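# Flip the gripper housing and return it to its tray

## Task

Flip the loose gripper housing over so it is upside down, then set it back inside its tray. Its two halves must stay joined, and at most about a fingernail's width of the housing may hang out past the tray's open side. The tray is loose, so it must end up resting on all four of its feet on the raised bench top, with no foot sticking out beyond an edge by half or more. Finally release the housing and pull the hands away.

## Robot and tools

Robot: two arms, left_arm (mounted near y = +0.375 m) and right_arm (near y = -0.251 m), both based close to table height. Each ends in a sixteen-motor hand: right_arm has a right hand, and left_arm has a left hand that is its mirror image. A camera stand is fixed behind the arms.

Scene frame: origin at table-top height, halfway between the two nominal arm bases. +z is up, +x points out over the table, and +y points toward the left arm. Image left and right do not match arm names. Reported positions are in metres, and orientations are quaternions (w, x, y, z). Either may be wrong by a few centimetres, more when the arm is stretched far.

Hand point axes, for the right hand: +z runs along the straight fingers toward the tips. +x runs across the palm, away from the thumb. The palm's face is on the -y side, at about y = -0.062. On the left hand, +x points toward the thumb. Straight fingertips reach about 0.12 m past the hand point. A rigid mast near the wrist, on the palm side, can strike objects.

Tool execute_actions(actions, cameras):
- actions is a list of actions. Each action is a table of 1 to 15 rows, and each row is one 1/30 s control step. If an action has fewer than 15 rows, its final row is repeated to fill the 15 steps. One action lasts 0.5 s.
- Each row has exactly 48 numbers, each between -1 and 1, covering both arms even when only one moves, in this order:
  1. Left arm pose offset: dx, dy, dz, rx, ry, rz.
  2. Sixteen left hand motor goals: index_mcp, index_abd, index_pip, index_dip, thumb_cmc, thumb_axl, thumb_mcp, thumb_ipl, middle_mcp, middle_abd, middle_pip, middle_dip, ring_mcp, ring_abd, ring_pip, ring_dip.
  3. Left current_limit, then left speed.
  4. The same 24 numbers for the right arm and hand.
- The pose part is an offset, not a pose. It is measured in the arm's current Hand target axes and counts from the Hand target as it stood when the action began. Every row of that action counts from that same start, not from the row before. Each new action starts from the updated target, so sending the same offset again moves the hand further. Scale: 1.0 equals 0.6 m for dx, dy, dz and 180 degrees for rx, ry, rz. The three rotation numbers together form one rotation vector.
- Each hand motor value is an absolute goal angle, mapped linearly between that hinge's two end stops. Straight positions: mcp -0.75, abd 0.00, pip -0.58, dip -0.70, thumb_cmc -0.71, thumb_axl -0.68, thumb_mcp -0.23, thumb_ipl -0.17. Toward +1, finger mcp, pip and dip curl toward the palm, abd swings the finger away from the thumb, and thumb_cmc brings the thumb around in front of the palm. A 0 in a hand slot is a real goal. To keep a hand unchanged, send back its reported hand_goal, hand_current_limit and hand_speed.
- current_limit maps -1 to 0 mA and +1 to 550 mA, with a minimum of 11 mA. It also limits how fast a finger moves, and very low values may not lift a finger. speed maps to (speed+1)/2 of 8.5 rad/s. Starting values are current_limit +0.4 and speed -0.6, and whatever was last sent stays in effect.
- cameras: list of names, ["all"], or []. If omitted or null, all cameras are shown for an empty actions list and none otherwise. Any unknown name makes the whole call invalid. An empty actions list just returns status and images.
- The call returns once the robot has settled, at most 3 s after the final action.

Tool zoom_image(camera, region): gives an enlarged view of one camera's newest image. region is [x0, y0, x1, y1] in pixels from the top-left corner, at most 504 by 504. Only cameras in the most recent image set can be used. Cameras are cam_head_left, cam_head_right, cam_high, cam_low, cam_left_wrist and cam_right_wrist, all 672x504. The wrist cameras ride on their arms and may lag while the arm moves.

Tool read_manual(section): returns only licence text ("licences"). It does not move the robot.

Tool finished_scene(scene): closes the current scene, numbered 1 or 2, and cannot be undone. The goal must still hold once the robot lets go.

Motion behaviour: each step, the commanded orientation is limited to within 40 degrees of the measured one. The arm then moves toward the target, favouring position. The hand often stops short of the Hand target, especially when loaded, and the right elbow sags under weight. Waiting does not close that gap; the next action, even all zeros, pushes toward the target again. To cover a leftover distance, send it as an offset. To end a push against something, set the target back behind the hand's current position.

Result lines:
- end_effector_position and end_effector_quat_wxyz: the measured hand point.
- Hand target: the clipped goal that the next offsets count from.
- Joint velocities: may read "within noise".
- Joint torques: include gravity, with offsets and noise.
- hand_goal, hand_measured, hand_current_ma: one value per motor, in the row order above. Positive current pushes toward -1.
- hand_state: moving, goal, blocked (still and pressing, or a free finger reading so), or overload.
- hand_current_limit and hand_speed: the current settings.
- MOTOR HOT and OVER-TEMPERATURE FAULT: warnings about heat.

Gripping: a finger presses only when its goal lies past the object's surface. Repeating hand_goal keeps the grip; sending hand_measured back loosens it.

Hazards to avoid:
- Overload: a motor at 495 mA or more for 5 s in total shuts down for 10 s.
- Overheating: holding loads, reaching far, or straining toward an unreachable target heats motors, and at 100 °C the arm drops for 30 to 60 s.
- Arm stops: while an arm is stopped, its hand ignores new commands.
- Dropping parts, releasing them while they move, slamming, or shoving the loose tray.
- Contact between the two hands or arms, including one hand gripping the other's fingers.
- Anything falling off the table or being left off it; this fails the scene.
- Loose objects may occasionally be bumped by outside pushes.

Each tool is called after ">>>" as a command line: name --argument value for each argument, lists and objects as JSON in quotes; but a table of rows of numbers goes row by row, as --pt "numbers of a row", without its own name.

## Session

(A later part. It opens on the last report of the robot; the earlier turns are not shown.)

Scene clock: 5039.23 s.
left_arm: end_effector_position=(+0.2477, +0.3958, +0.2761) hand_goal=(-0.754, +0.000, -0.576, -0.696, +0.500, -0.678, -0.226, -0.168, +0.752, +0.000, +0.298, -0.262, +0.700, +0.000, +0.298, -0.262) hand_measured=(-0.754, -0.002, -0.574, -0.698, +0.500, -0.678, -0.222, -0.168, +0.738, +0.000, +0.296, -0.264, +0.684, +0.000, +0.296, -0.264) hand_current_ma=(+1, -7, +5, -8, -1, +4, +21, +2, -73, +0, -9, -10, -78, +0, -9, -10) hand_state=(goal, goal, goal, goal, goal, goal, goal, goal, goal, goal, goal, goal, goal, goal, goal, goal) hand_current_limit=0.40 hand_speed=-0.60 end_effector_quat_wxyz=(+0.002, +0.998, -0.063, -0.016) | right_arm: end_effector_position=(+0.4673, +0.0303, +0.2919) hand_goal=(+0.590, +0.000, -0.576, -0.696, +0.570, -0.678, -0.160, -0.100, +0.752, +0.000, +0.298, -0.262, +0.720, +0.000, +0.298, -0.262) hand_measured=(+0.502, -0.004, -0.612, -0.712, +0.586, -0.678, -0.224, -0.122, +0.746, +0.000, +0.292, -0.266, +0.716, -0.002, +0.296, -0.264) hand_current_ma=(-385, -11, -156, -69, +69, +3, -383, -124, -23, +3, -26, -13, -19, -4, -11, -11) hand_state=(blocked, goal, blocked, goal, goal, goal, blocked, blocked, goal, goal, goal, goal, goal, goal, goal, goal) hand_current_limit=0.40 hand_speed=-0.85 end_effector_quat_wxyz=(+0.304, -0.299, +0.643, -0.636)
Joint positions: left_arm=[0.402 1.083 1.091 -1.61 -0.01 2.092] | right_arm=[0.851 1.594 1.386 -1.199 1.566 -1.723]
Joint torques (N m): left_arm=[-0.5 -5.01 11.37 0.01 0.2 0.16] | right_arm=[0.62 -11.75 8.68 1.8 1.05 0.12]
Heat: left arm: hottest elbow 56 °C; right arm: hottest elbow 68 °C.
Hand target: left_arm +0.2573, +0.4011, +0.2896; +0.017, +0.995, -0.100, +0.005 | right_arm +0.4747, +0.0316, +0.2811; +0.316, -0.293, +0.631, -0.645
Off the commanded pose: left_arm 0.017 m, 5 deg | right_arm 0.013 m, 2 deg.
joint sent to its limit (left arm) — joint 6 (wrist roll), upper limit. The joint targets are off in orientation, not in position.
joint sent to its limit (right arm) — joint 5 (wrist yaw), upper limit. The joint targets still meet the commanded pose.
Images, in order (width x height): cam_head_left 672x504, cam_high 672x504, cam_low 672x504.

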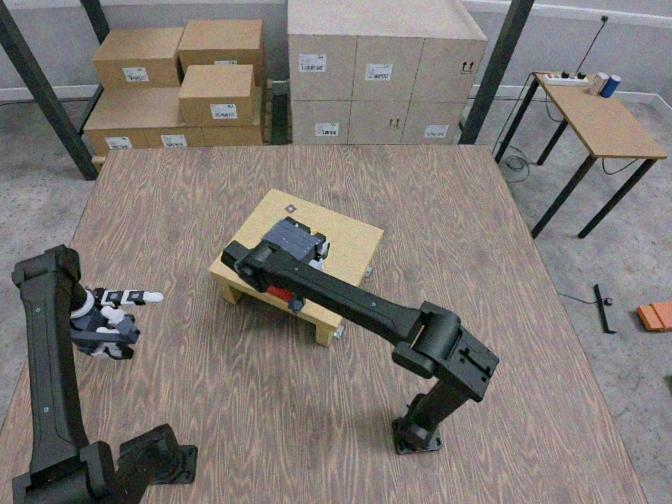

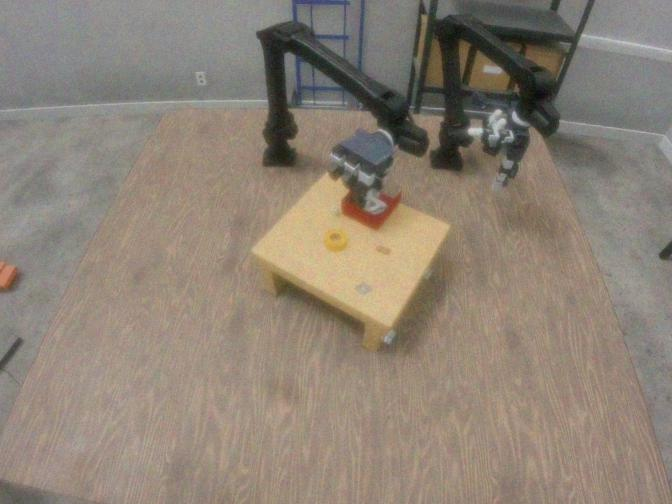

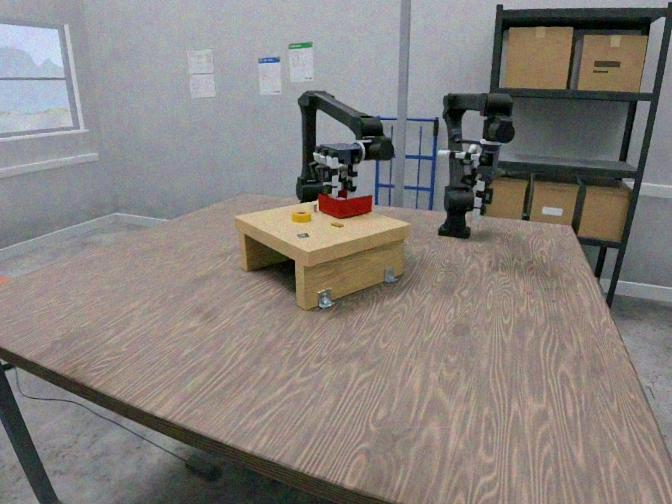

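>>> execute_actions --actions '[[[0,0,0,0,0,0,-0.754,0,-0.576,-0.696,0.5,-0.678,-0.226,-0.168,0.753,0,0.299,-0.261,0.70,0,0.299,-0.261,0.4,-0.6,0,0,0,0,0,0,0.54,0,-0.576,-0.696,0.57,-0.678,-0.21,-0.1,0.753,0,0.299,-0.261,0.72,0,0.299,-0.261,0.4,-0.9]],[[0,0,0,0,0,0,-0.754,0,-0.576,-0.696,0.5,-0.678,-0.226,-0.168,0.753,0,0.299,-0.261,0.70,0,0.299,-0.261,0.4,-0.6,0,0,0,0,0,0,0.50,0,-0.576,-0.696,0.57,-0.678,-0.26,-0.1,0.753,0,0.299,-0.261,0.72,0,0.299,-0.261,0.4,-0.9]],[[0,0,0,0,0,0,-0.754,0,-0.576,-0.696,0.5,-0.678,-0.226,-0.168,0.753,0,0.299,-0.261,0.70,0,0.299,-0.261,0.4,-0.6,0,0,0,0,0,0,0.48,0,-0.576,-0.696,0.57,-0.678,-0.32,-0.1,0.753,0,0.299,-0.261,0.72,0,0.299,-0.261,0.4,-0.9]],[[0,0,0,0,0,0,-0.754,0,-0.576,-0.696,0.5,-0.678,-0.226,-0.168,0.753,0,0.299,-0.261,0.70,0,0.299,-0.261,0.4,-0.6,0,0,0,0,0,0,0.47,0,-0.576,-0.696,0.57,-0.678,-0.37,-0.1,0.753,0,0.299,-0.261,0.72,0,0.299,-0.261,0.4,-0.9]],[[0,0,0,0,0,0,-0.754,0,-0.576,-0.696,0.5,-0.678,-0.226,-0.168,0.753,0,0.299,-0.261,0.70,0,0.299,-0.261,0.4,-0.6,0,-0.06,0,0,0,0,0.47,0,-0.576,-0.696,0.57,-0.678,-0.37,-0.1,0.753,0,0.299,-0.261,0.72,0,0.299,-0.261,0.4,-0.9]],[[0,0,0,0,0,0,-0.754,0,-0.576,-0.696,0.5,-0.678,-0.226,-0.168,0.753,0,0.299,-0.261,0.70,0,0.299,-0.261,0.4,-0.6,0,-0.12,0,0,0,0,0.47,0,-0.576,-0.696,0.57,-0.678,-0.37,-0.1,0.753,0,0.299,-0.261,0.72,0,0.299,-0.261,0.4,-0.9]]]' --cameras '["cam_head_left","cam_high","cam_low"]'

>>> zoom_image --camera "cam_high" --region '[320, 150, 420, 250]'

>>> zoom_image --camera "cam_head_left" --region '[230, 220, 340, 330]'

Scene clock: 5055.70 s.
left_arm: end_effector_position=(+0.2477, +0.3958, +0.2761) hand_goal=(-0.754, +0.000, -0.576, -0.696, +0.500, -0.678, -0.226, -0.168, +0.752, +0.000, +0.298, -0.262, +0.700, +0.000, +0.298, -0.262) hand_measured=(-0.754, -0.002, -0.574, -0.698, +0.500, -0.678, -0.222, -0.168, +0.738, +0.000, +0.296, -0.264, +0.684, +0.000, +0.296, -0.264) hand_current_ma=(+1, -7, +5, -8, -1, +4, +21, +2, -73, +0, -9, -10, -78, +0, -9, -10) hand_state=(goal, goal, goal, goal, goal, goal, goal, goal, goal, goal, goal, goal, goal, goal, goal, goal) hand_current_limit=0.40 hand_speed=-0.60 end_effector_quat_wxyz=(+0.002, +0.998, -0.063, -0.016) | right_arm: end_effector_position=(+0.4669, +0.0286, +0.3667) hand_goal=(+0.470, +0.000, -0.576, -0.696, +0.570, -0.678, -0.370, -0.100, +0.752, +0.000, +0.298, -0.262, +0.720, +0.000, +0.298, -0.262) hand_measured=(+0.474, -0.004, -0.576, -0.698, +0.572, -0.678, -0.366, -0.100, +0.746, +0.000, +0.292, -0.266, +0.716, -0.002, +0.296, -0.264) hand_current_ma=(+19, -10, +1, -6, +8, +3, +17, -2, -23, +3, -26, -13, -19, -4, -11, -11) hand_state=(goal, goal, goal, goal, goal, goal, goal, goal, goal, goal, goal, goal, goal, goal, goal, goal) hand_current_limit=0.40 hand_speed=-0.90 end_effector_quat_wxyz=(+0.300, -0.302, +0.641, -0.638)
Joint positions: left_arm=[0.402 1.083 1.091 -1.61 -0.01 2.092] | right_arm=[0.849 1.552 1.529 -1.28 1.566 -1.84]
Joint torques (N m): left_arm=[-0.26 -4.95 11.36 0.03 0.2 0.15] | right_arm=[1.44 -13.22 13.86 0.42 1.01 -0.14]
Heat: left arm: hottest elbow 56 °C; right arm: hottest elbow 65 °C.
Hand target: left_arm +0.2573, +0.4011, +0.2896; +0.017, +0.995, -0.100, +0.005 | right_arm +0.4706, +0.0320, +0.3888; +0.316, -0.293, +0.631, -0.645
Off the commanded pose: left_arm 0.017 m, 5 deg | right_arm 0.023 m, 3 deg.
joint sent to its limit (left arm) — joint 6 (wrist roll), upper limit. The joint targets are off in orientation, not in position.
joint sent to its limit (right arm) — joint 5 (wrist yaw), upper limit. The joint targets still meet the commanded pose.
Images, in order (width x height): cam_head_left 672x504, cam_high 672x504, cam_low 672x504.

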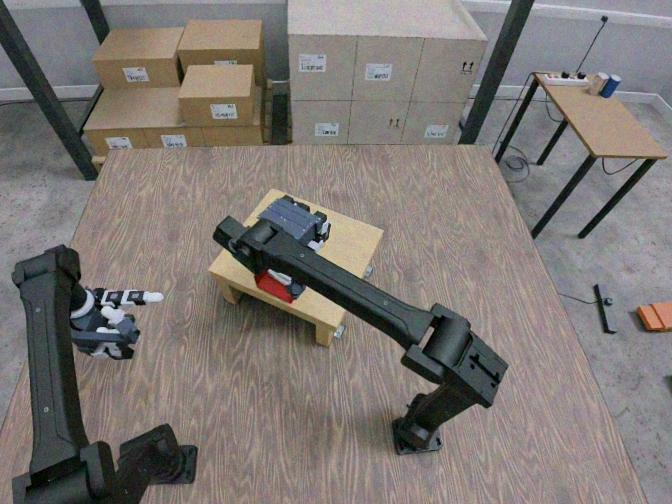

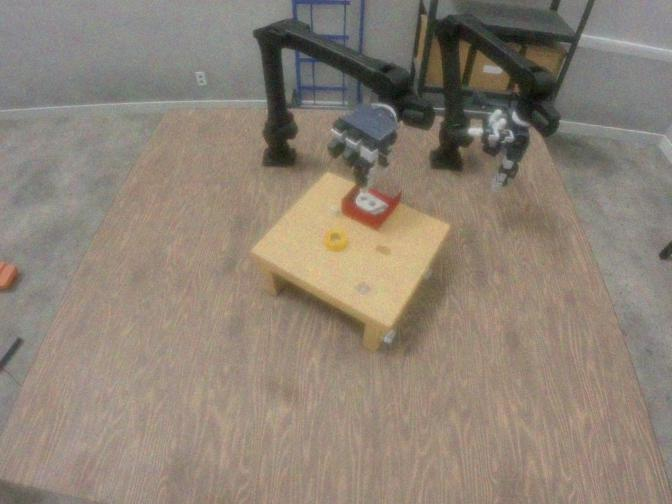

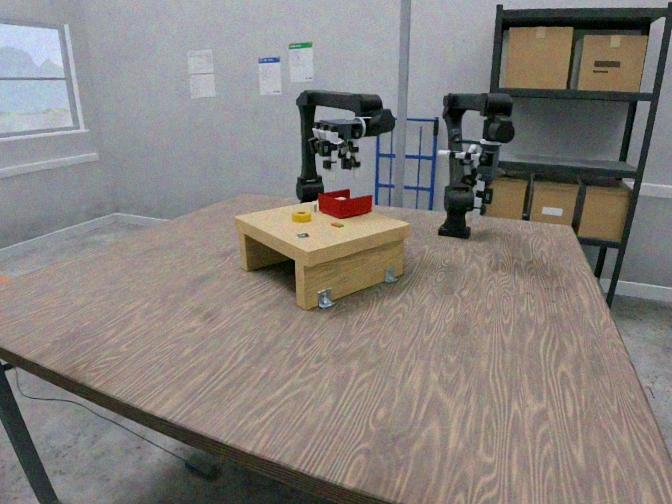

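Scaled by 5.040 from the camera's 672x504 image, which has a finer 960x720 frame.

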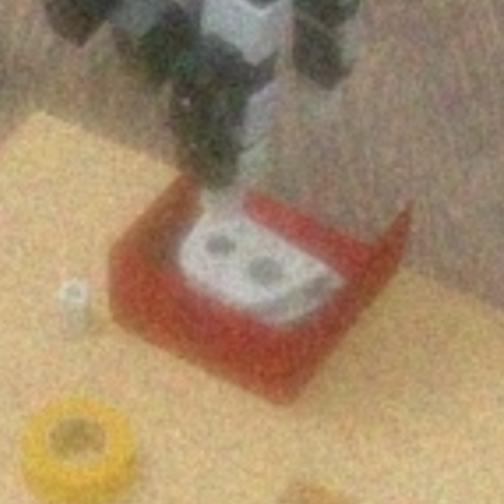

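Scaled by 4.582 from the camera's 672x504 image, which has a finer 960x720 frame.

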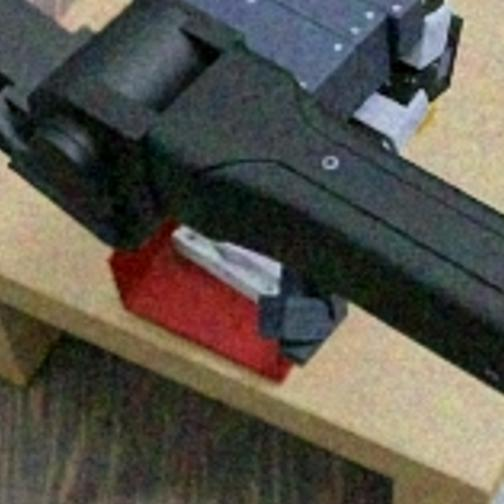

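>>> execute_actions --actions '[[[0,0,0,0,0,0,-0.754,0,-0.576,-0.696,0.5,-0.678,-0.226,-0.168,0.753,0,0.299,-0.261,0.70,0,0.299,-0.261,0.4,-0.6,0,-0.11,0,0,0,0,0.40,0,-0.576,-0.696,0.57,-0.678,-0.37,-0.1,0.753,0,0.299,-0.261,0.72,0,0.299,-0.261,0.4,-0.8]],[[0,0,0,0,0,0,-0.754,0,-0.576,-0.696,0.5,-0.678,-0.226,-0.168,0.753,0,0.299,-0.261,0.70,0,0.299,-0.261,0.4,-0.6,0.16,0,0,0,0,0,0.40,0,-0.576,-0.696,0.57,-0.678,-0.37,-0.1,0.753,0,0.299,-0.261,0.72,0,0.299,-0.261,0.4,-0.8]],[[0,0,0,0,0,0,-0.754,0,-0.576,-0.696,0.5,-0.678,-0.226,-0.168,0.753,0,0.299,-0.261,0.70,0,0.299,-0.261,0.4,-0.6,0.16,0,0,0,0,0,0.40,0,-0.576,-0.696,0.57,-0.678,-0.37,-0.1,0.753,0,0.299,-0.261,0.72,0,0.299,-0.261,0.4,-0.8]]]' --cameras '["cam_head_left","cam_head_right","cam_high","cam_low"]'

>>> zoom_image --camera "cam_high" --region '[330, 170, 410, 240]'

>>> zoom_image --camera "cam_head_left" --region '[240, 235, 330, 315]'

>>> zoom_image --camera "cam_head_right" --region '[240, 235, 330, 315]'

Scene clock: 5069.67 s.
left_arm: end_effector_position=(+0.2477, +0.3958, +0.2761) hand_goal=(-0.754, +0.000, -0.576, -0.696, +0.500, -0.678, -0.226, -0.168, +0.752, +0.000, +0.298, -0.262, +0.700, +0.000, +0.298, -0.262) hand_measured=(-0.754, -0.002, -0.574, -0.698, +0.500, -0.678, -0.222, -0.168, +0.738, +0.000, +0.296, -0.264, +0.684, +0.000, +0.296, -0.264) hand_current_ma=(+1, -7, +5, -8, -1, +4, +21, +2, -73, +0, -9, -10, -78, +0, -9, -10) hand_state=(goal, goal, goal, goal, goal, goal, goal, goal, goal, goal, goal, goal, goal, goal, goal, goal) hand_current_limit=0.40 hand_speed=-0.60 end_effector_quat_wxyz=(+0.002, +0.998, -0.063, -0.016) | right_arm: end_effector_position=(+0.3470, -0.1174, +0.4495) hand_goal=(+0.400, +0.000, -0.576, -0.696, +0.570, -0.678, -0.370, -0.100, +0.752, +0.000, +0.298, -0.262, +0.720, +0.000, +0.298, -0.262) hand_measured=(+0.404, -0.002, -0.576, -0.698, +0.570, -0.678, -0.368, -0.100, +0.746, +0.000, +0.292, -0.266, +0.716, -0.002, +0.296, -0.264) hand_current_ma=(+20, -8, +1, -6, -3, +3, +14, -2, -23, +3, -25, -13, -19, -4, -11, -11) hand_state=(goal, goal, goal, goal, goal, goal, goal, goal, goal, goal, goal, goal, goal, goal, goal, goal) hand_current_limit=0.40 hand_speed=-0.80 end_effector_quat_wxyz=(+0.306, -0.296, +0.644, -0.636)
Joint positions: left_arm=[0.402 1.083 1.091 -1.61 -0.01 2.092] | right_arm=[0.847 1.057 1.289 -1.426 1.566 -1.93]
Joint torques (N m): left_arm=[-0.79 -4.6 11.36 0.05 0.19 0.15] | right_arm=[1.14 -5.3 9.44 0.88 0.98 -0.02]
Heat: left arm: hottest elbow 56 °C; right arm: hottest elbow 67 °C.
Hand target: left_arm +0.2573, +0.4011, +0.2896; +0.017, +0.995, -0.100, +0.005 | right_arm +0.3473, -0.1170, +0.4509; +0.316, -0.293, +0.631, -0.645
Off the commanded pose: left_arm 0.017 m, 5 deg | right_arm 0.001 m, 2 deg.
joint sent to its limit (left arm) — joint 6 (wrist roll), upper limit. The joint targets are off in orientation, not in position.
joint sent to its limit (right arm) — joint 5 (wrist yaw), upper limit. The joint targets still meet the commanded pose.
Images, in order (width x height): cam_head_left 672x504, cam_head_right 672x504, cam_high 672x504, cam_low 672x504.

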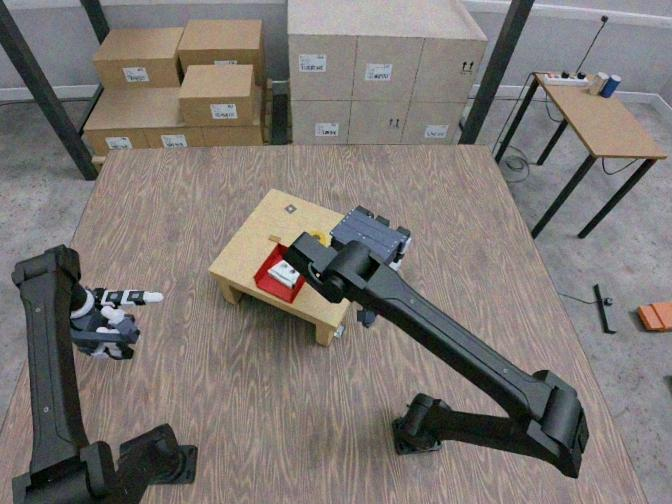

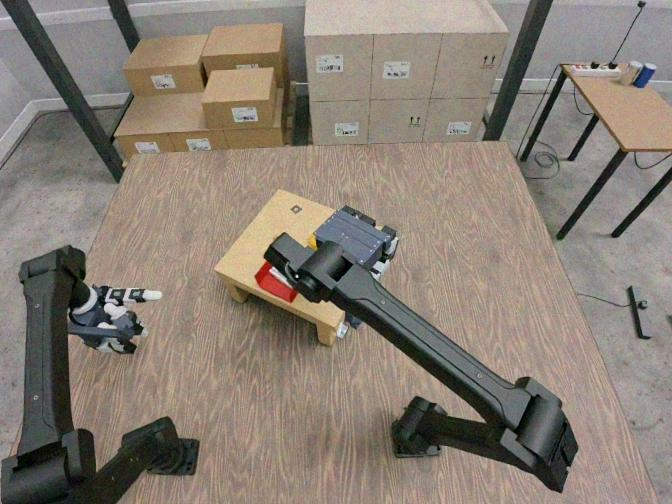

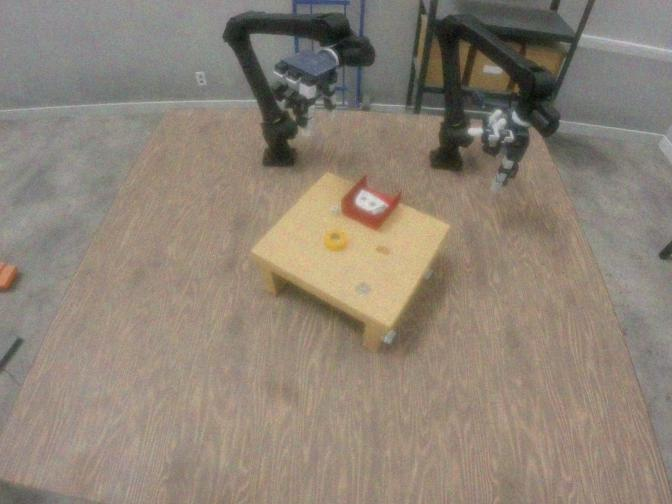

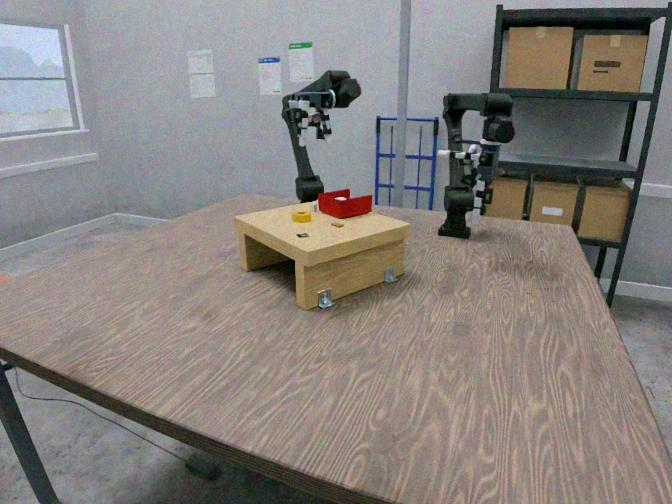

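Scaled by 6.300 from the camera's 672x504 image, which has a finer 960x720 frame.

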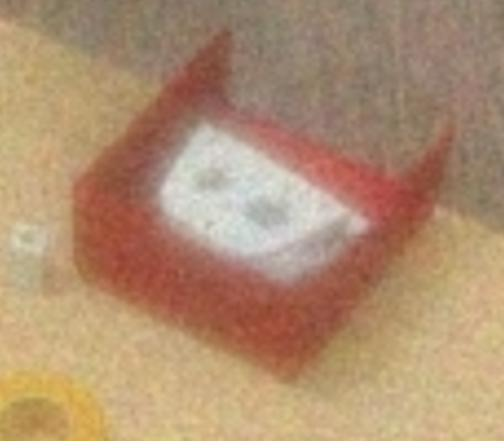

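Scaled by 5.600 from the camera's 672x504 image, which has a finer 960x720 frame.

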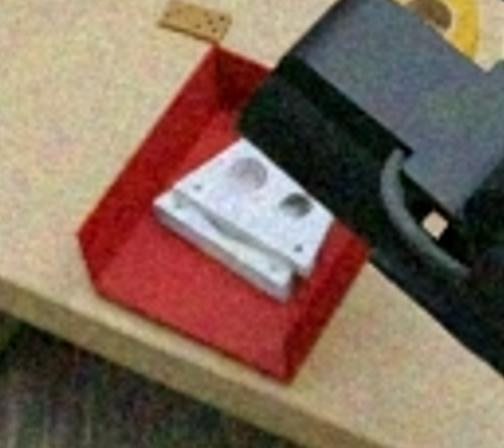

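Scaled by 5.600 from the camera's 672x504 image, which has a finer 960x720 frame.

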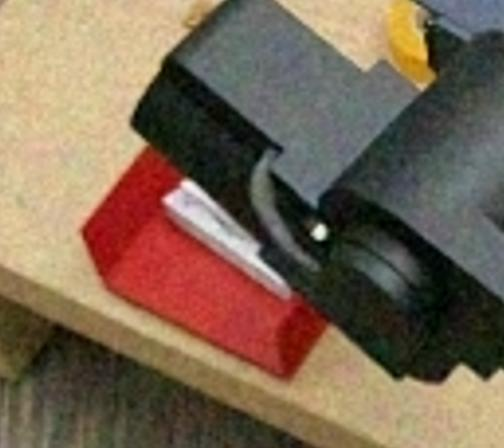

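>>> execute_actions --actions '[[[0,0,0,0,0,0,-0.754,0,-0.576,-0.696,0.5,-0.678,-0.226,-0.168,0.753,0,0.299,-0.261,0.70,0,0.299,-0.261,0.4,-0.6,-0.161,0,-0.037,0,0,0,0.48,0,-0.576,-0.696,0.57,-0.678,-0.45,-0.2,0.753,0,0.299,-0.261,0.72,0,0.299,-0.261,0.4,-0.8]],[[0,0,0,0,0,0,-0.754,0,-0.576,-0.696,0.5,-0.678,-0.226,-0.168,0.753,0,0.299,-0.261,0.70,0,0.299,-0.261,0.4,-0.6,-0.161,0.05,-0.037,0,0,0,0.48,0,-0.576,-0.696,0.57,-0.678,-0.45,-0.2,0.753,0,0.299,-0.261,0.72,0,0.299,-0.261,0.4,-0.8]],[[0,0,0,0,0,0,-0.754,0,-0.576,-0.696,0.5,-0.678,-0.226,-0.168,0.753,0,0.299,-0.261,0.70,0,0.299,-0.261,0.4,-0.6,0,0.1,0,0,0,0,0.48,0,-0.576,-0.696,0.57,-0.678,-0.45,-0.2,0.753,0,0.299,-0.261,0.72,0,0.299,-0.261,0.4,-0.8]]]' --cameras '["cam_head_left","cam_head_right","cam_high","cam_low"]'

>>> zoom_image --camera "cam_high" --region '[320, 130, 420, 230]'

>>> zoom_image --camera "cam_low" --region '[290, 110, 410, 230]'

>>> zoom_image --camera "cam_head_left" --region '[230, 220, 340, 330]'

Scene clock: 5137.90 s.
left_arm: end_effector_position=(+0.2477, +0.3958, +0.2761) hand_goal=(-0.754, +0.000, -0.576, -0.696, +0.500, -0.678, -0.226, -0.168, +0.752, +0.000, +0.298, -0.262, +0.700, +0.000, +0.298, -0.262) hand_measured=(-0.754, -0.002, -0.574, -0.698, +0.500, -0.678, -0.222, -0.168, +0.738, +0.000, +0.296, -0.264, +0.684, +0.000, +0.296, -0.264) hand_current_ma=(+1, -7, +5, -8, -1, +4, +21, +2, -73, +0, -9, -10, -78, +0, -9, -10) hand_state=(goal, goal, goal, goal, goal, goal, goal, goal, goal, goal, goal, goal, goal, goal, goal, goal) hand_current_limit=0.40 hand_speed=-0.60 end_effector_quat_wxyz=(+0.002, +0.998, -0.063, -0.016) | right_arm: end_effector_position=(+0.4314, +0.0581, +0.3659) hand_goal=(+0.480, +0.000, -0.576, -0.696, +0.570, -0.678, -0.450, -0.200, +0.752, +0.000, +0.298, -0.262, +0.720, +0.000, +0.298, -0.262) hand_measured=(+0.480, -0.002, -0.576, -0.698, +0.570, -0.678, -0.446, -0.198, +0.746, +0.000, +0.292, -0.266, +0.716, -0.002, +0.296, -0.264) hand_current_ma=(+0, -4, +1, -6, +0, +3, +19, +15, -23, +3, -25, -13, -19, -4, -11, -11) hand_state=(goal, goal, goal, goal, goal, goal, goal, goal, goal, goal, goal, goal, goal, goal, goal, goal) hand_current_limit=0.40 hand_speed=-0.80 end_effector_quat_wxyz=(+0.328, -0.333, +0.626, -0.624)
Joint positions: left_arm=[0.402 1.083 1.091 -1.61 -0.01 2.092] | right_arm=[0.942 1.513 1.482 -1.253 1.566 -1.863]
Joint torques (N m): left_arm=[-0.5 -4.89 11.38 -0.01 0.23 0.16] | right_arm=[0.32 -11.99 9.65 1.7 1 0.14]
Heat: left arm: hottest elbow 56 °C; right arm: hottest elbow 60 °C.
Hand target: left_arm +0.2573, +0.4011, +0.2896; +0.017, +0.995, -0.100, +0.005 | right_arm +0.4377, +0.0608, +0.3635; +0.316, -0.293, +0.631, -0.645
Off the commanded pose: left_arm 0.017 m, 5 deg | right_arm 0.007 m, 5 deg.
joint sent to its limit (left arm) — joint 6 (wrist roll), upper limit. The joint targets are off in orientation, not in position.
joint sent to its limit (right arm) — joint 5 (wrist yaw), upper limit. The joint targets are off in orientation, not in position.
Images, in order (width x height): cam_head_left 672x504, cam_head_right 672x504, cam_high 672x504, cam_low 672x504.

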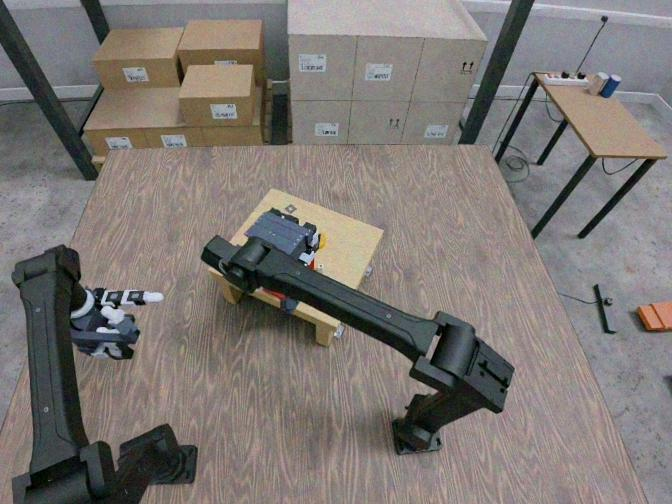

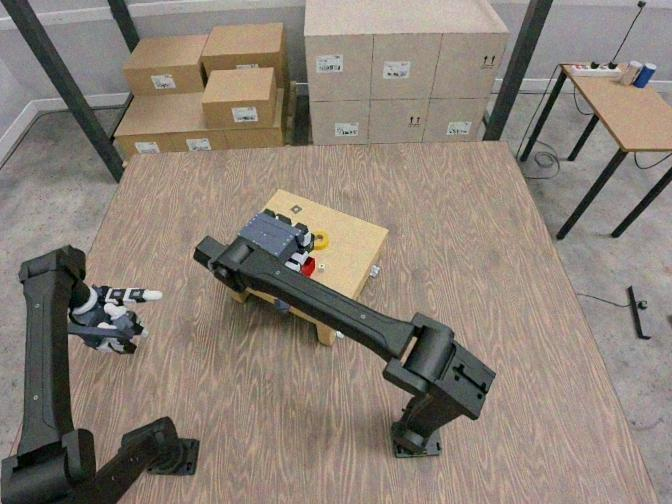

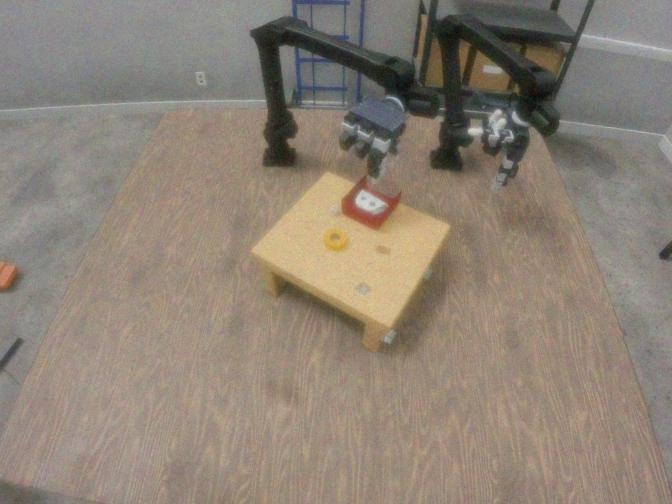

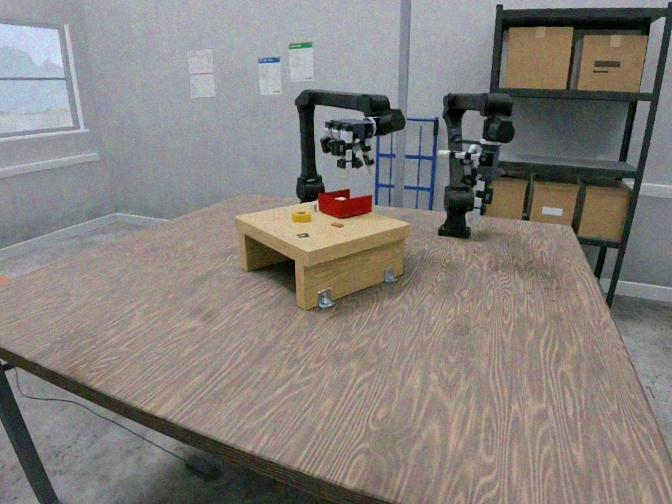

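Scaled by 5.040 from the camera's 672x504 image, which has a finer 960x720 frame.

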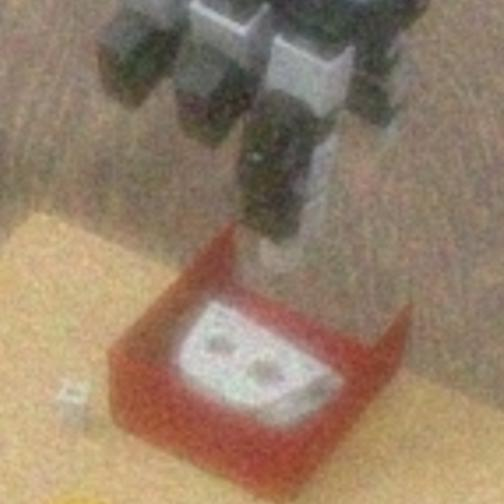

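Scaled by 4.200 from the camera's 672x504 image, which has a finer 960x720 frame.

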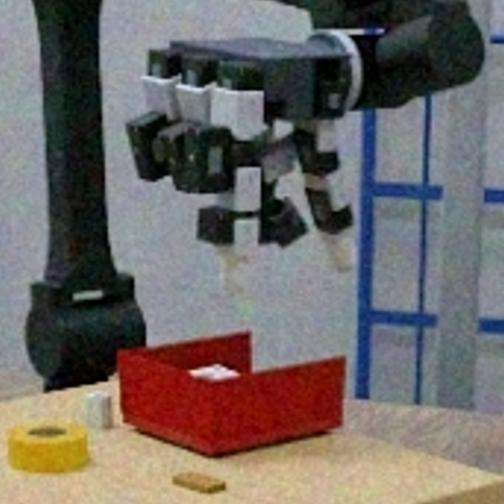

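Scaled by 4.582 from the camera's 672x504 image, which has a finer 960x720 frame.

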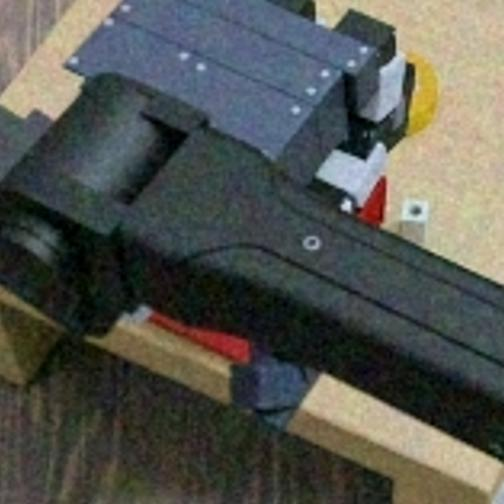

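>>> execute_actions --actions '[[[0,0,0,0,0,0,-0.754,0,-0.576,-0.696,0.5,-0.678,-0.226,-0.168,0.753,0,0.299,-0.261,0.70,0,0.299,-0.261,0.4,-0.6,-0.02,0.058,0.02,0,0,0,0.48,0,-0.576,-0.696,0.57,-0.678,-0.45,-0.2,0.753,0,0.299,-0.261,0.72,0,0.299,-0.261,0.4,-0.8]]]' --cameras '["cam_head_left","cam_high","cam_low"]'

>>> zoom_image --camera "cam_high" --region '[330, 150, 410, 230]'

>>> zoom_image --camera "cam_low" --region '[290, 130, 390, 230]'

Scene clock: 5155.50 s.
left_arm: end_effector_position=(+0.2477, +0.3958, +0.2761) hand_goal=(-0.754, +0.000, -0.576, -0.696, +0.500, -0.678, -0.226, -0.168, +0.752, +0.000, +0.298, -0.262, +0.700, +0.000, +0.298, -0.262) hand_measured=(-0.754, -0.002, -0.574, -0.698, +0.500, -0.678, -0.222, -0.168, +0.738, +0.000, +0.296, -0.264, +0.684, +0.000, +0.296, -0.264) hand_current_ma=(+1, -7, +5, -8, -1, +4, +21, +2, -73, +0, -9, -10, -78, +0, -9, -10) hand_state=(goal, goal, goal, goal, goal, goal, goal, goal, goal, goal, goal, goal, goal, goal, goal, goal) hand_current_limit=0.40 hand_speed=-0.60 end_effector_quat_wxyz=(+0.002, +0.998, -0.063, -0.016) | right_arm: end_effector_position=(+0.4504, +0.0592, +0.3266) hand_goal=(+0.480, +0.000, -0.576, -0.696, +0.570, -0.678, -0.450, -0.200, +0.752, +0.000, +0.298, -0.262, +0.720, +0.000, +0.298, -0.262) hand_measured=(+0.480, -0.002, -0.576, -0.698, +0.570, -0.678, -0.446, -0.198, +0.746, +0.000, +0.292, -0.266, +0.716, -0.002, +0.296, -0.264) hand_current_ma=(+0, -4, +1, -6, +0, +3, +19, +15, -23, +3, -25, -13, -19, -4, -11, -11) hand_state=(goal, goal, goal, goal, goal, goal, goal, goal, goal, goal, goal, goal, goal, goal, goal, goal) hand_current_limit=0.40 hand_speed=-0.80 end_effector_quat_wxyz=(+0.316, -0.327, +0.629, -0.631)
Joint positions: left_arm=[0.402 1.083 1.091 -1.61 -0.01 2.092] | right_arm=[0.912 1.576 1.455 -1.211 1.566 -1.824]
Joint torques (N m): left_arm=[-0.44 -5.07 11.4 0.03 0.19 0.15] | right_arm=[0.09 -13.45 9.84 1.87 1.02 0.15]
Heat: left arm: hottest elbow 56 °C; right arm: hottest elbow 62 °C.
Hand target: left_arm +0.2573, +0.4011, +0.2896; +0.017, +0.995, -0.100, +0.005 | right_arm +0.4559, +0.0624, +0.3294; +0.316, -0.293, +0.631, -0.645
Off the commanded pose: left_arm 0.017 m, 5 deg | right_arm 0.007 m, 4 deg.
joint sent to its limit (left arm) — joint 6 (wrist roll), upper limit. The joint targets are off in orientation, not in position.
joint sent to its limit (right arm) — joint 5 (wrist yaw), upper limit. The joint targets are off in orientation, not in position.
Images, in order (width x height): cam_head_left 672x504, cam_high 672x504, cam_low 672x504.

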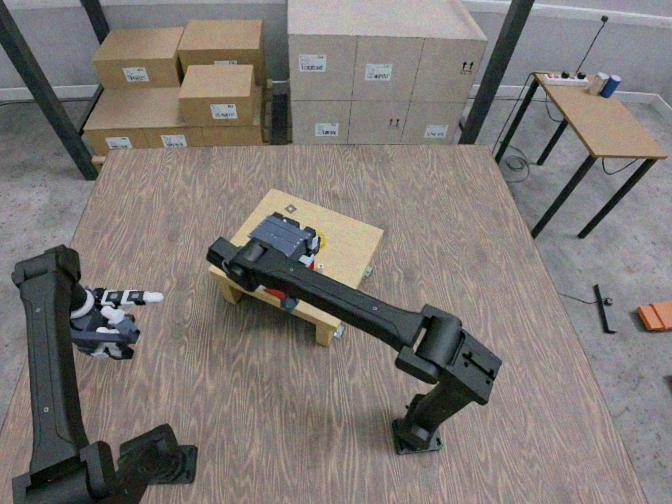

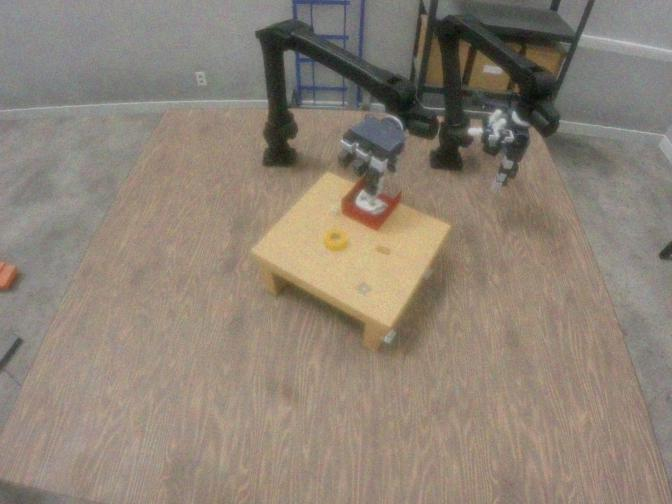

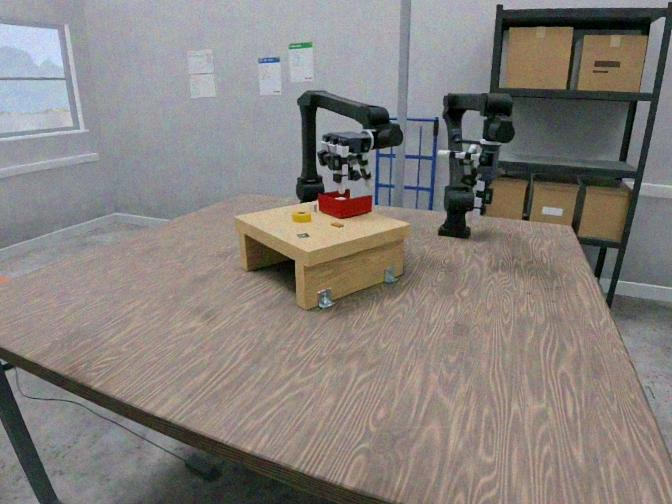

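Scaled by 6.300 from the camera's 672x504 image, which has a finer 960x720 frame.

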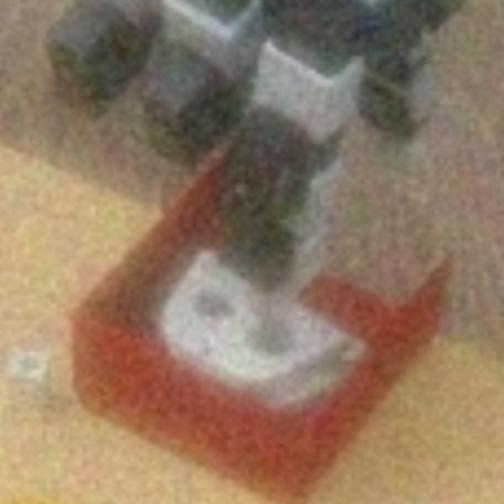

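Scaled by 5.040 from the camera's 672x504 image, which has a finer 960x720 frame.

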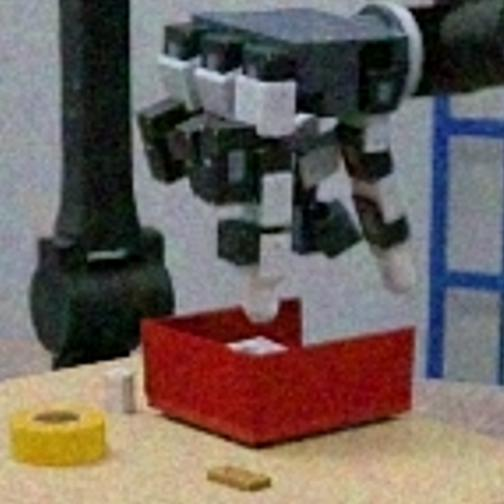

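>>> execute_actions --actions '[[[0,0,0,0,0,0,-0.754,0,-0.576,-0.696,0.5,-0.678,-0.226,-0.168,0.753,0,0.299,-0.261,0.70,0,0.299,-0.261,0.4,-0.6,0,0.025,0,0,0,0,0.48,0,-0.576,-0.696,0.57,-0.678,-0.45,-0.2,0.753,0,0.299,-0.261,0.72,0,0.299,-0.261,0.4,-0.8]],[[0,0,0,0,0,0,-0.754,0,-0.576,-0.696,0.5,-0.678,-0.226,-0.168,0.753,0,0.299,-0.261,0.70,0,0.299,-0.261,0.4,-0.6,0,0.02,0,0,0,0,0.48,0,-0.576,-0.696,0.57,-0.678,-0.45,-0.2,0.753,0,0.299,-0.261,0.72,0,0.299,-0.261,0.4,-0.8]]]' --cameras '["cam_head_left","cam_high","cam_low"]'

>>> zoom_image --camera "cam_high" --region '[330, 160, 410, 240]'

>>> zoom_image --camera "cam_low" --region '[290, 130, 390, 230]'

Scene clock: 5168.70 s.
left_arm: end_effector_position=(+0.2477, +0.3958, +0.2761) hand_goal=(-0.754, +0.000, -0.576, -0.696, +0.500, -0.678, -0.226, -0.168, +0.752, +0.000, +0.298, -0.262, +0.700, +0.000, +0.298, -0.262) hand_measured=(-0.754, -0.002, -0.574, -0.698, +0.500, -0.678, -0.222, -0.168, +0.738, +0.000, +0.296, -0.264, +0.684, +0.000, +0.296, -0.264) hand_current_ma=(+1, -7, +5, -8, -1, +4, +21, +2, -73, +0, -9, -10, -78, +0, -9, -10) hand_state=(goal, goal, goal, goal, goal, goal, goal, goal, goal, goal, goal, goal, goal, goal, goal, goal) hand_current_limit=0.40 hand_speed=-0.60 end_effector_quat_wxyz=(+0.002, +0.998, -0.063, -0.016) | right_arm: end_effector_position=(+0.4508, +0.0597, +0.3065) hand_goal=(+0.480, +0.000, -0.576, -0.696, +0.570, -0.678, -0.450, -0.200, +0.752, +0.000, +0.298, -0.262, +0.720, +0.000, +0.298, -0.262) hand_measured=(+0.480, -0.002, -0.576, -0.698, +0.570, -0.678, -0.446, -0.198, +0.746, +0.000, +0.292, -0.266, +0.716, -0.002, +0.296, -0.264) hand_current_ma=(+0, -4, +1, -6, +0, +3, +19, +15, -23, +3, -25, -13, -19, -4, -11, -11) hand_state=(goal, goal, goal, goal, goal, goal, goal, goal, goal, goal, goal, goal, goal, goal, goal, goal) hand_current_limit=0.40 hand_speed=-0.80 end_effector_quat_wxyz=(+0.320, -0.322, +0.631, -0.629)
Joint positions: left_arm=[0.402 1.083 1.091 -1.61 -0.01 2.092] | right_arm=[0.912 1.586 1.414 -1.182 1.566 -1.788]
Joint torques (N m): left_arm=[-0.79 -4.84 11.45 -0.01 0.18 0.14] | right_arm=[0.32 -12.69 9.32 1.94 1.03 0.13]
Heat: left arm: hottest elbow 56 °C; right arm: hottest elbow 63 °C.
Hand target: left_arm +0.2573, +0.4011, +0.2896; +0.017, +0.995, -0.100, +0.005 | right_arm +0.4569, +0.0623, +0.3023; +0.316, -0.293, +0.631, -0.645
Off the commanded pose: left_arm 0.017 m, 5 deg | right_arm 0.008 m, 4 deg.
joint sent to its limit (left arm) — joint 6 (wrist roll), upper limit. The joint targets are off in orientation, not in position.
joint sent to its limit (right arm) — joint 5 (wrist yaw), upper limit. The joint targets are off in orientation, not in position.
Images, in order (width x height): cam_head_left 672x504, cam_high 672x504, cam_low 672x504.

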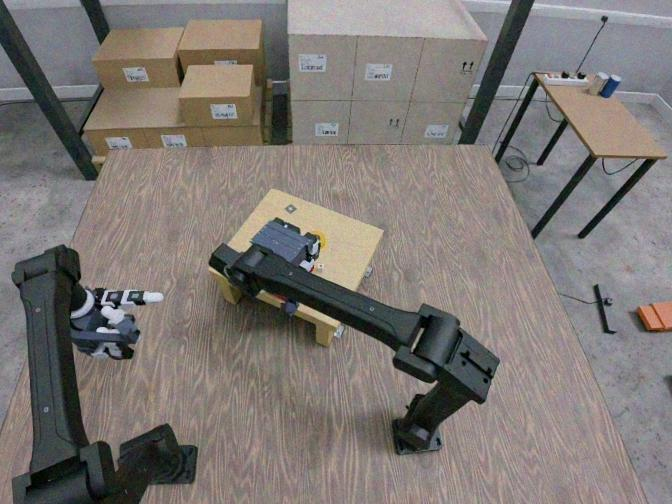

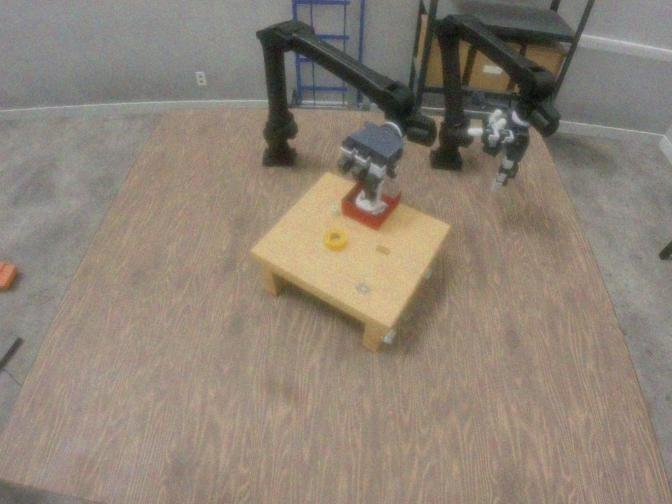

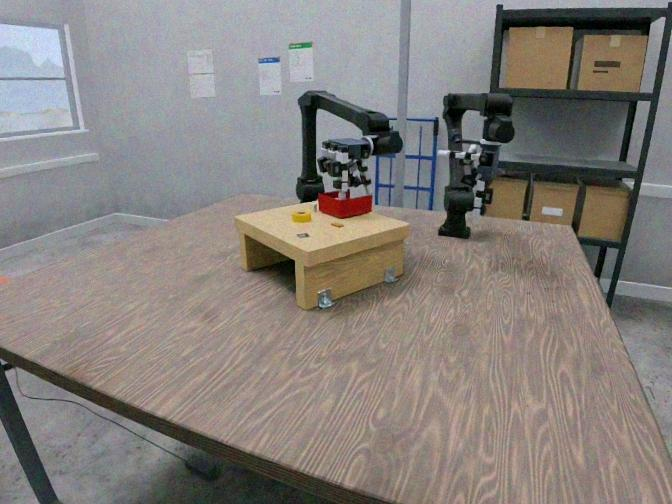

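Scaled by 6.300 from the camera's 672x504 image, which has a finer 960x720 frame.

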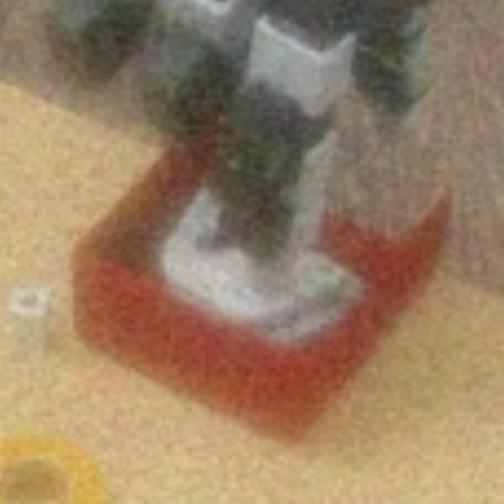

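Scaled by 5.040 from the camera's 672x504 image, which has a finer 960x720 frame.

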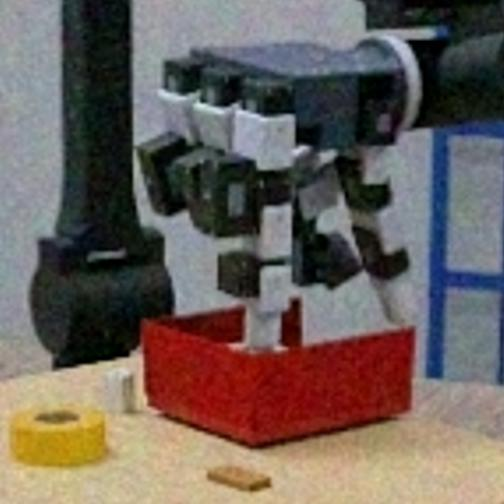

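>>> execute_actions --actions '[[[0,0,0,0,0,0,-0.754,0,-0.576,-0.696,0.5,-0.678,-0.226,-0.168,0.753,0,0.299,-0.261,0.70,0,0.299,-0.261,0.4,-0.6,0,0.012,0,0,0,0,0.48,0,-0.576,-0.696,0.57,-0.678,-0.45,-0.2,0.753,0,0.299,-0.261,0.72,0,0.299,-0.261,0.4,-0.8]],[[0,0,0,0,0,0,-0.754,0,-0.576,-0.696,0.5,-0.678,-0.226,-0.168,0.753,0,0.299,-0.261,0.70,0,0.299,-0.261,0.4,-0.6,-0.0265,0,-0.0035,0,0,0,0.48,0,-0.576,-0.696,0.57,-0.678,-0.45,-0.2,0.753,0,0.299,-0.261,0.72,0,0.299,-0.261,0.4,-0.8]]]' --cameras '["cam_head_left","cam_high","cam_low"]'

>>> zoom_image --camera "cam_high" --region '[330, 160, 410, 240]'

Scene clock: 5180.53 s.
left_arm: end_effector_position=(+0.2477, +0.3958, +0.2761) hand_goal=(-0.754, +0.000, -0.576, -0.696, +0.500, -0.678, -0.226, -0.168, +0.752, +0.000, +0.298, -0.262, +0.700, +0.000, +0.298, -0.262) hand_measured=(-0.754, -0.002, -0.574, -0.698, +0.500, -0.678, -0.222, -0.168, +0.738, +0.000, +0.296, -0.264, +0.684, +0.000, +0.296, -0.264) hand_current_ma=(+1, -7, +5, -8, -1, +4, +21, +2, -73, +0, -9, -10, -78, +0, -9, -10) hand_state=(goal, goal, goal, goal, goal, goal, goal, goal, goal, goal, goal, goal, goal, goal, goal, goal) hand_current_limit=0.40 hand_speed=-0.60 end_effector_quat_wxyz=(+0.002, +0.998, -0.063, -0.016) | right_arm: end_effector_position=(+0.4546, +0.0637, +0.2948) hand_goal=(+0.480, +0.000, -0.576, -0.696, +0.570, -0.678, -0.450, -0.200, +0.752, +0.000, +0.298, -0.262, +0.720, +0.000, +0.298, -0.262) hand_measured=(+0.478, +0.006, -0.578, -0.698, +0.570, -0.678, -0.446, -0.198, +0.746, +0.000, +0.292, -0.266, +0.716, -0.002, +0.296, -0.264) hand_current_ma=(-8, +24, -4, -4, +0, +3, +19, +15, -23, +3, -25, -13, -19, -4, -11, -11) hand_state=(goal, goal, goal, goal, goal, goal, goal, goal, goal, goal, goal, goal, goal, goal, goal, goal) hand_current_limit=0.40 hand_speed=-0.80 end_effector_quat_wxyz=(+0.321, -0.320, +0.630, -0.631)
Joint positions: left_arm=[0.402 1.083 1.091 -1.61 -0.01 2.092] | right_arm=[0.911 1.609 1.407 -1.164 1.572 -1.777]
Joint torques (N m): left_arm=[-0.67 -5.07 11.38 -0.03 0.21 0.14] | right_arm=[0.73 -11.4 12.53 1.51 0.67 -0.04]
Heat: left arm: hottest elbow 56 °C; right arm: hottest elbow 62 °C.
Hand target: left_arm +0.2573, +0.4011, +0.2896; +0.017, +0.995, -0.100, +0.005 | right_arm +0.4656, +0.0760, +0.2953; +0.316, -0.293, +0.631, -0.645
Off the commanded pose: left_arm 0.017 m, 5 deg | right_arm 0.017 m, 4 deg.
joint read past its limit (right arm) — joint 5 (wrist yaw), upper limit.
joint sent to its limit (left arm) — joint 6 (wrist roll), upper limit. The joint targets are off in orientation, not in position.
joint sent to its limit (right arm) — joint 5 (wrist yaw), upper limit. The joint targets are off in orientation, not in position.
Images, in order (width x height): cam_head_left 672x504, cam_high 672x504, cam_low 672x504.

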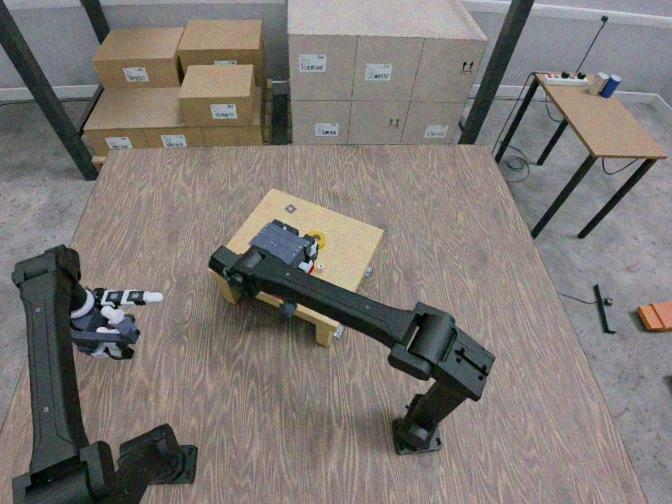

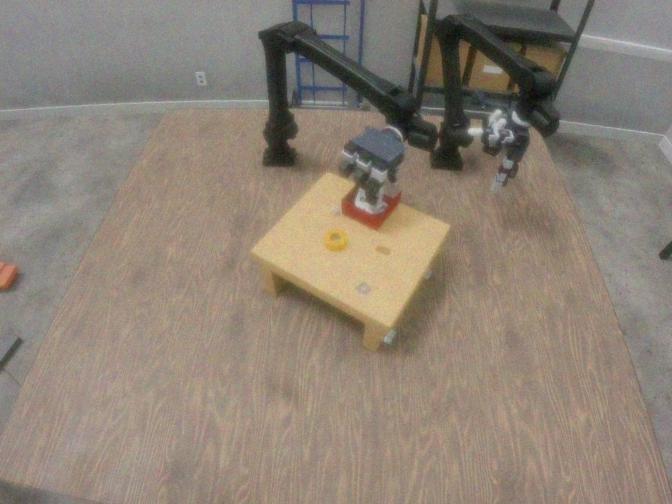

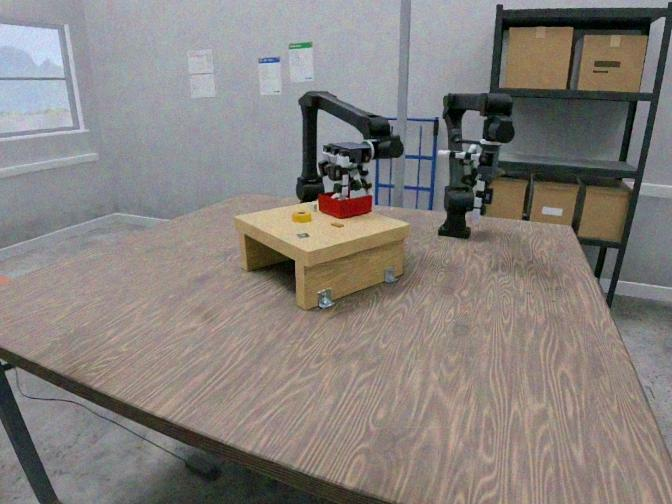

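Scaled by 6.300 from the camera's 672x504 image, which has a finer 960x720 frame.

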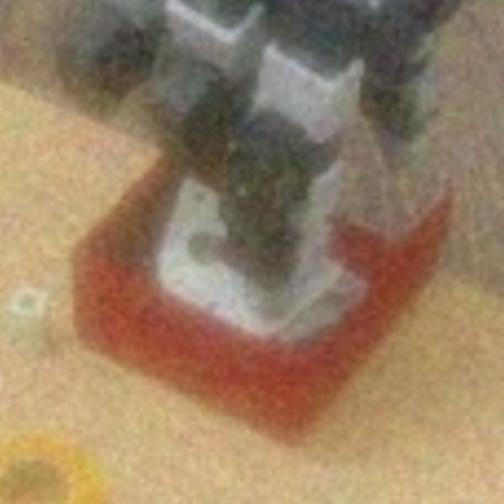

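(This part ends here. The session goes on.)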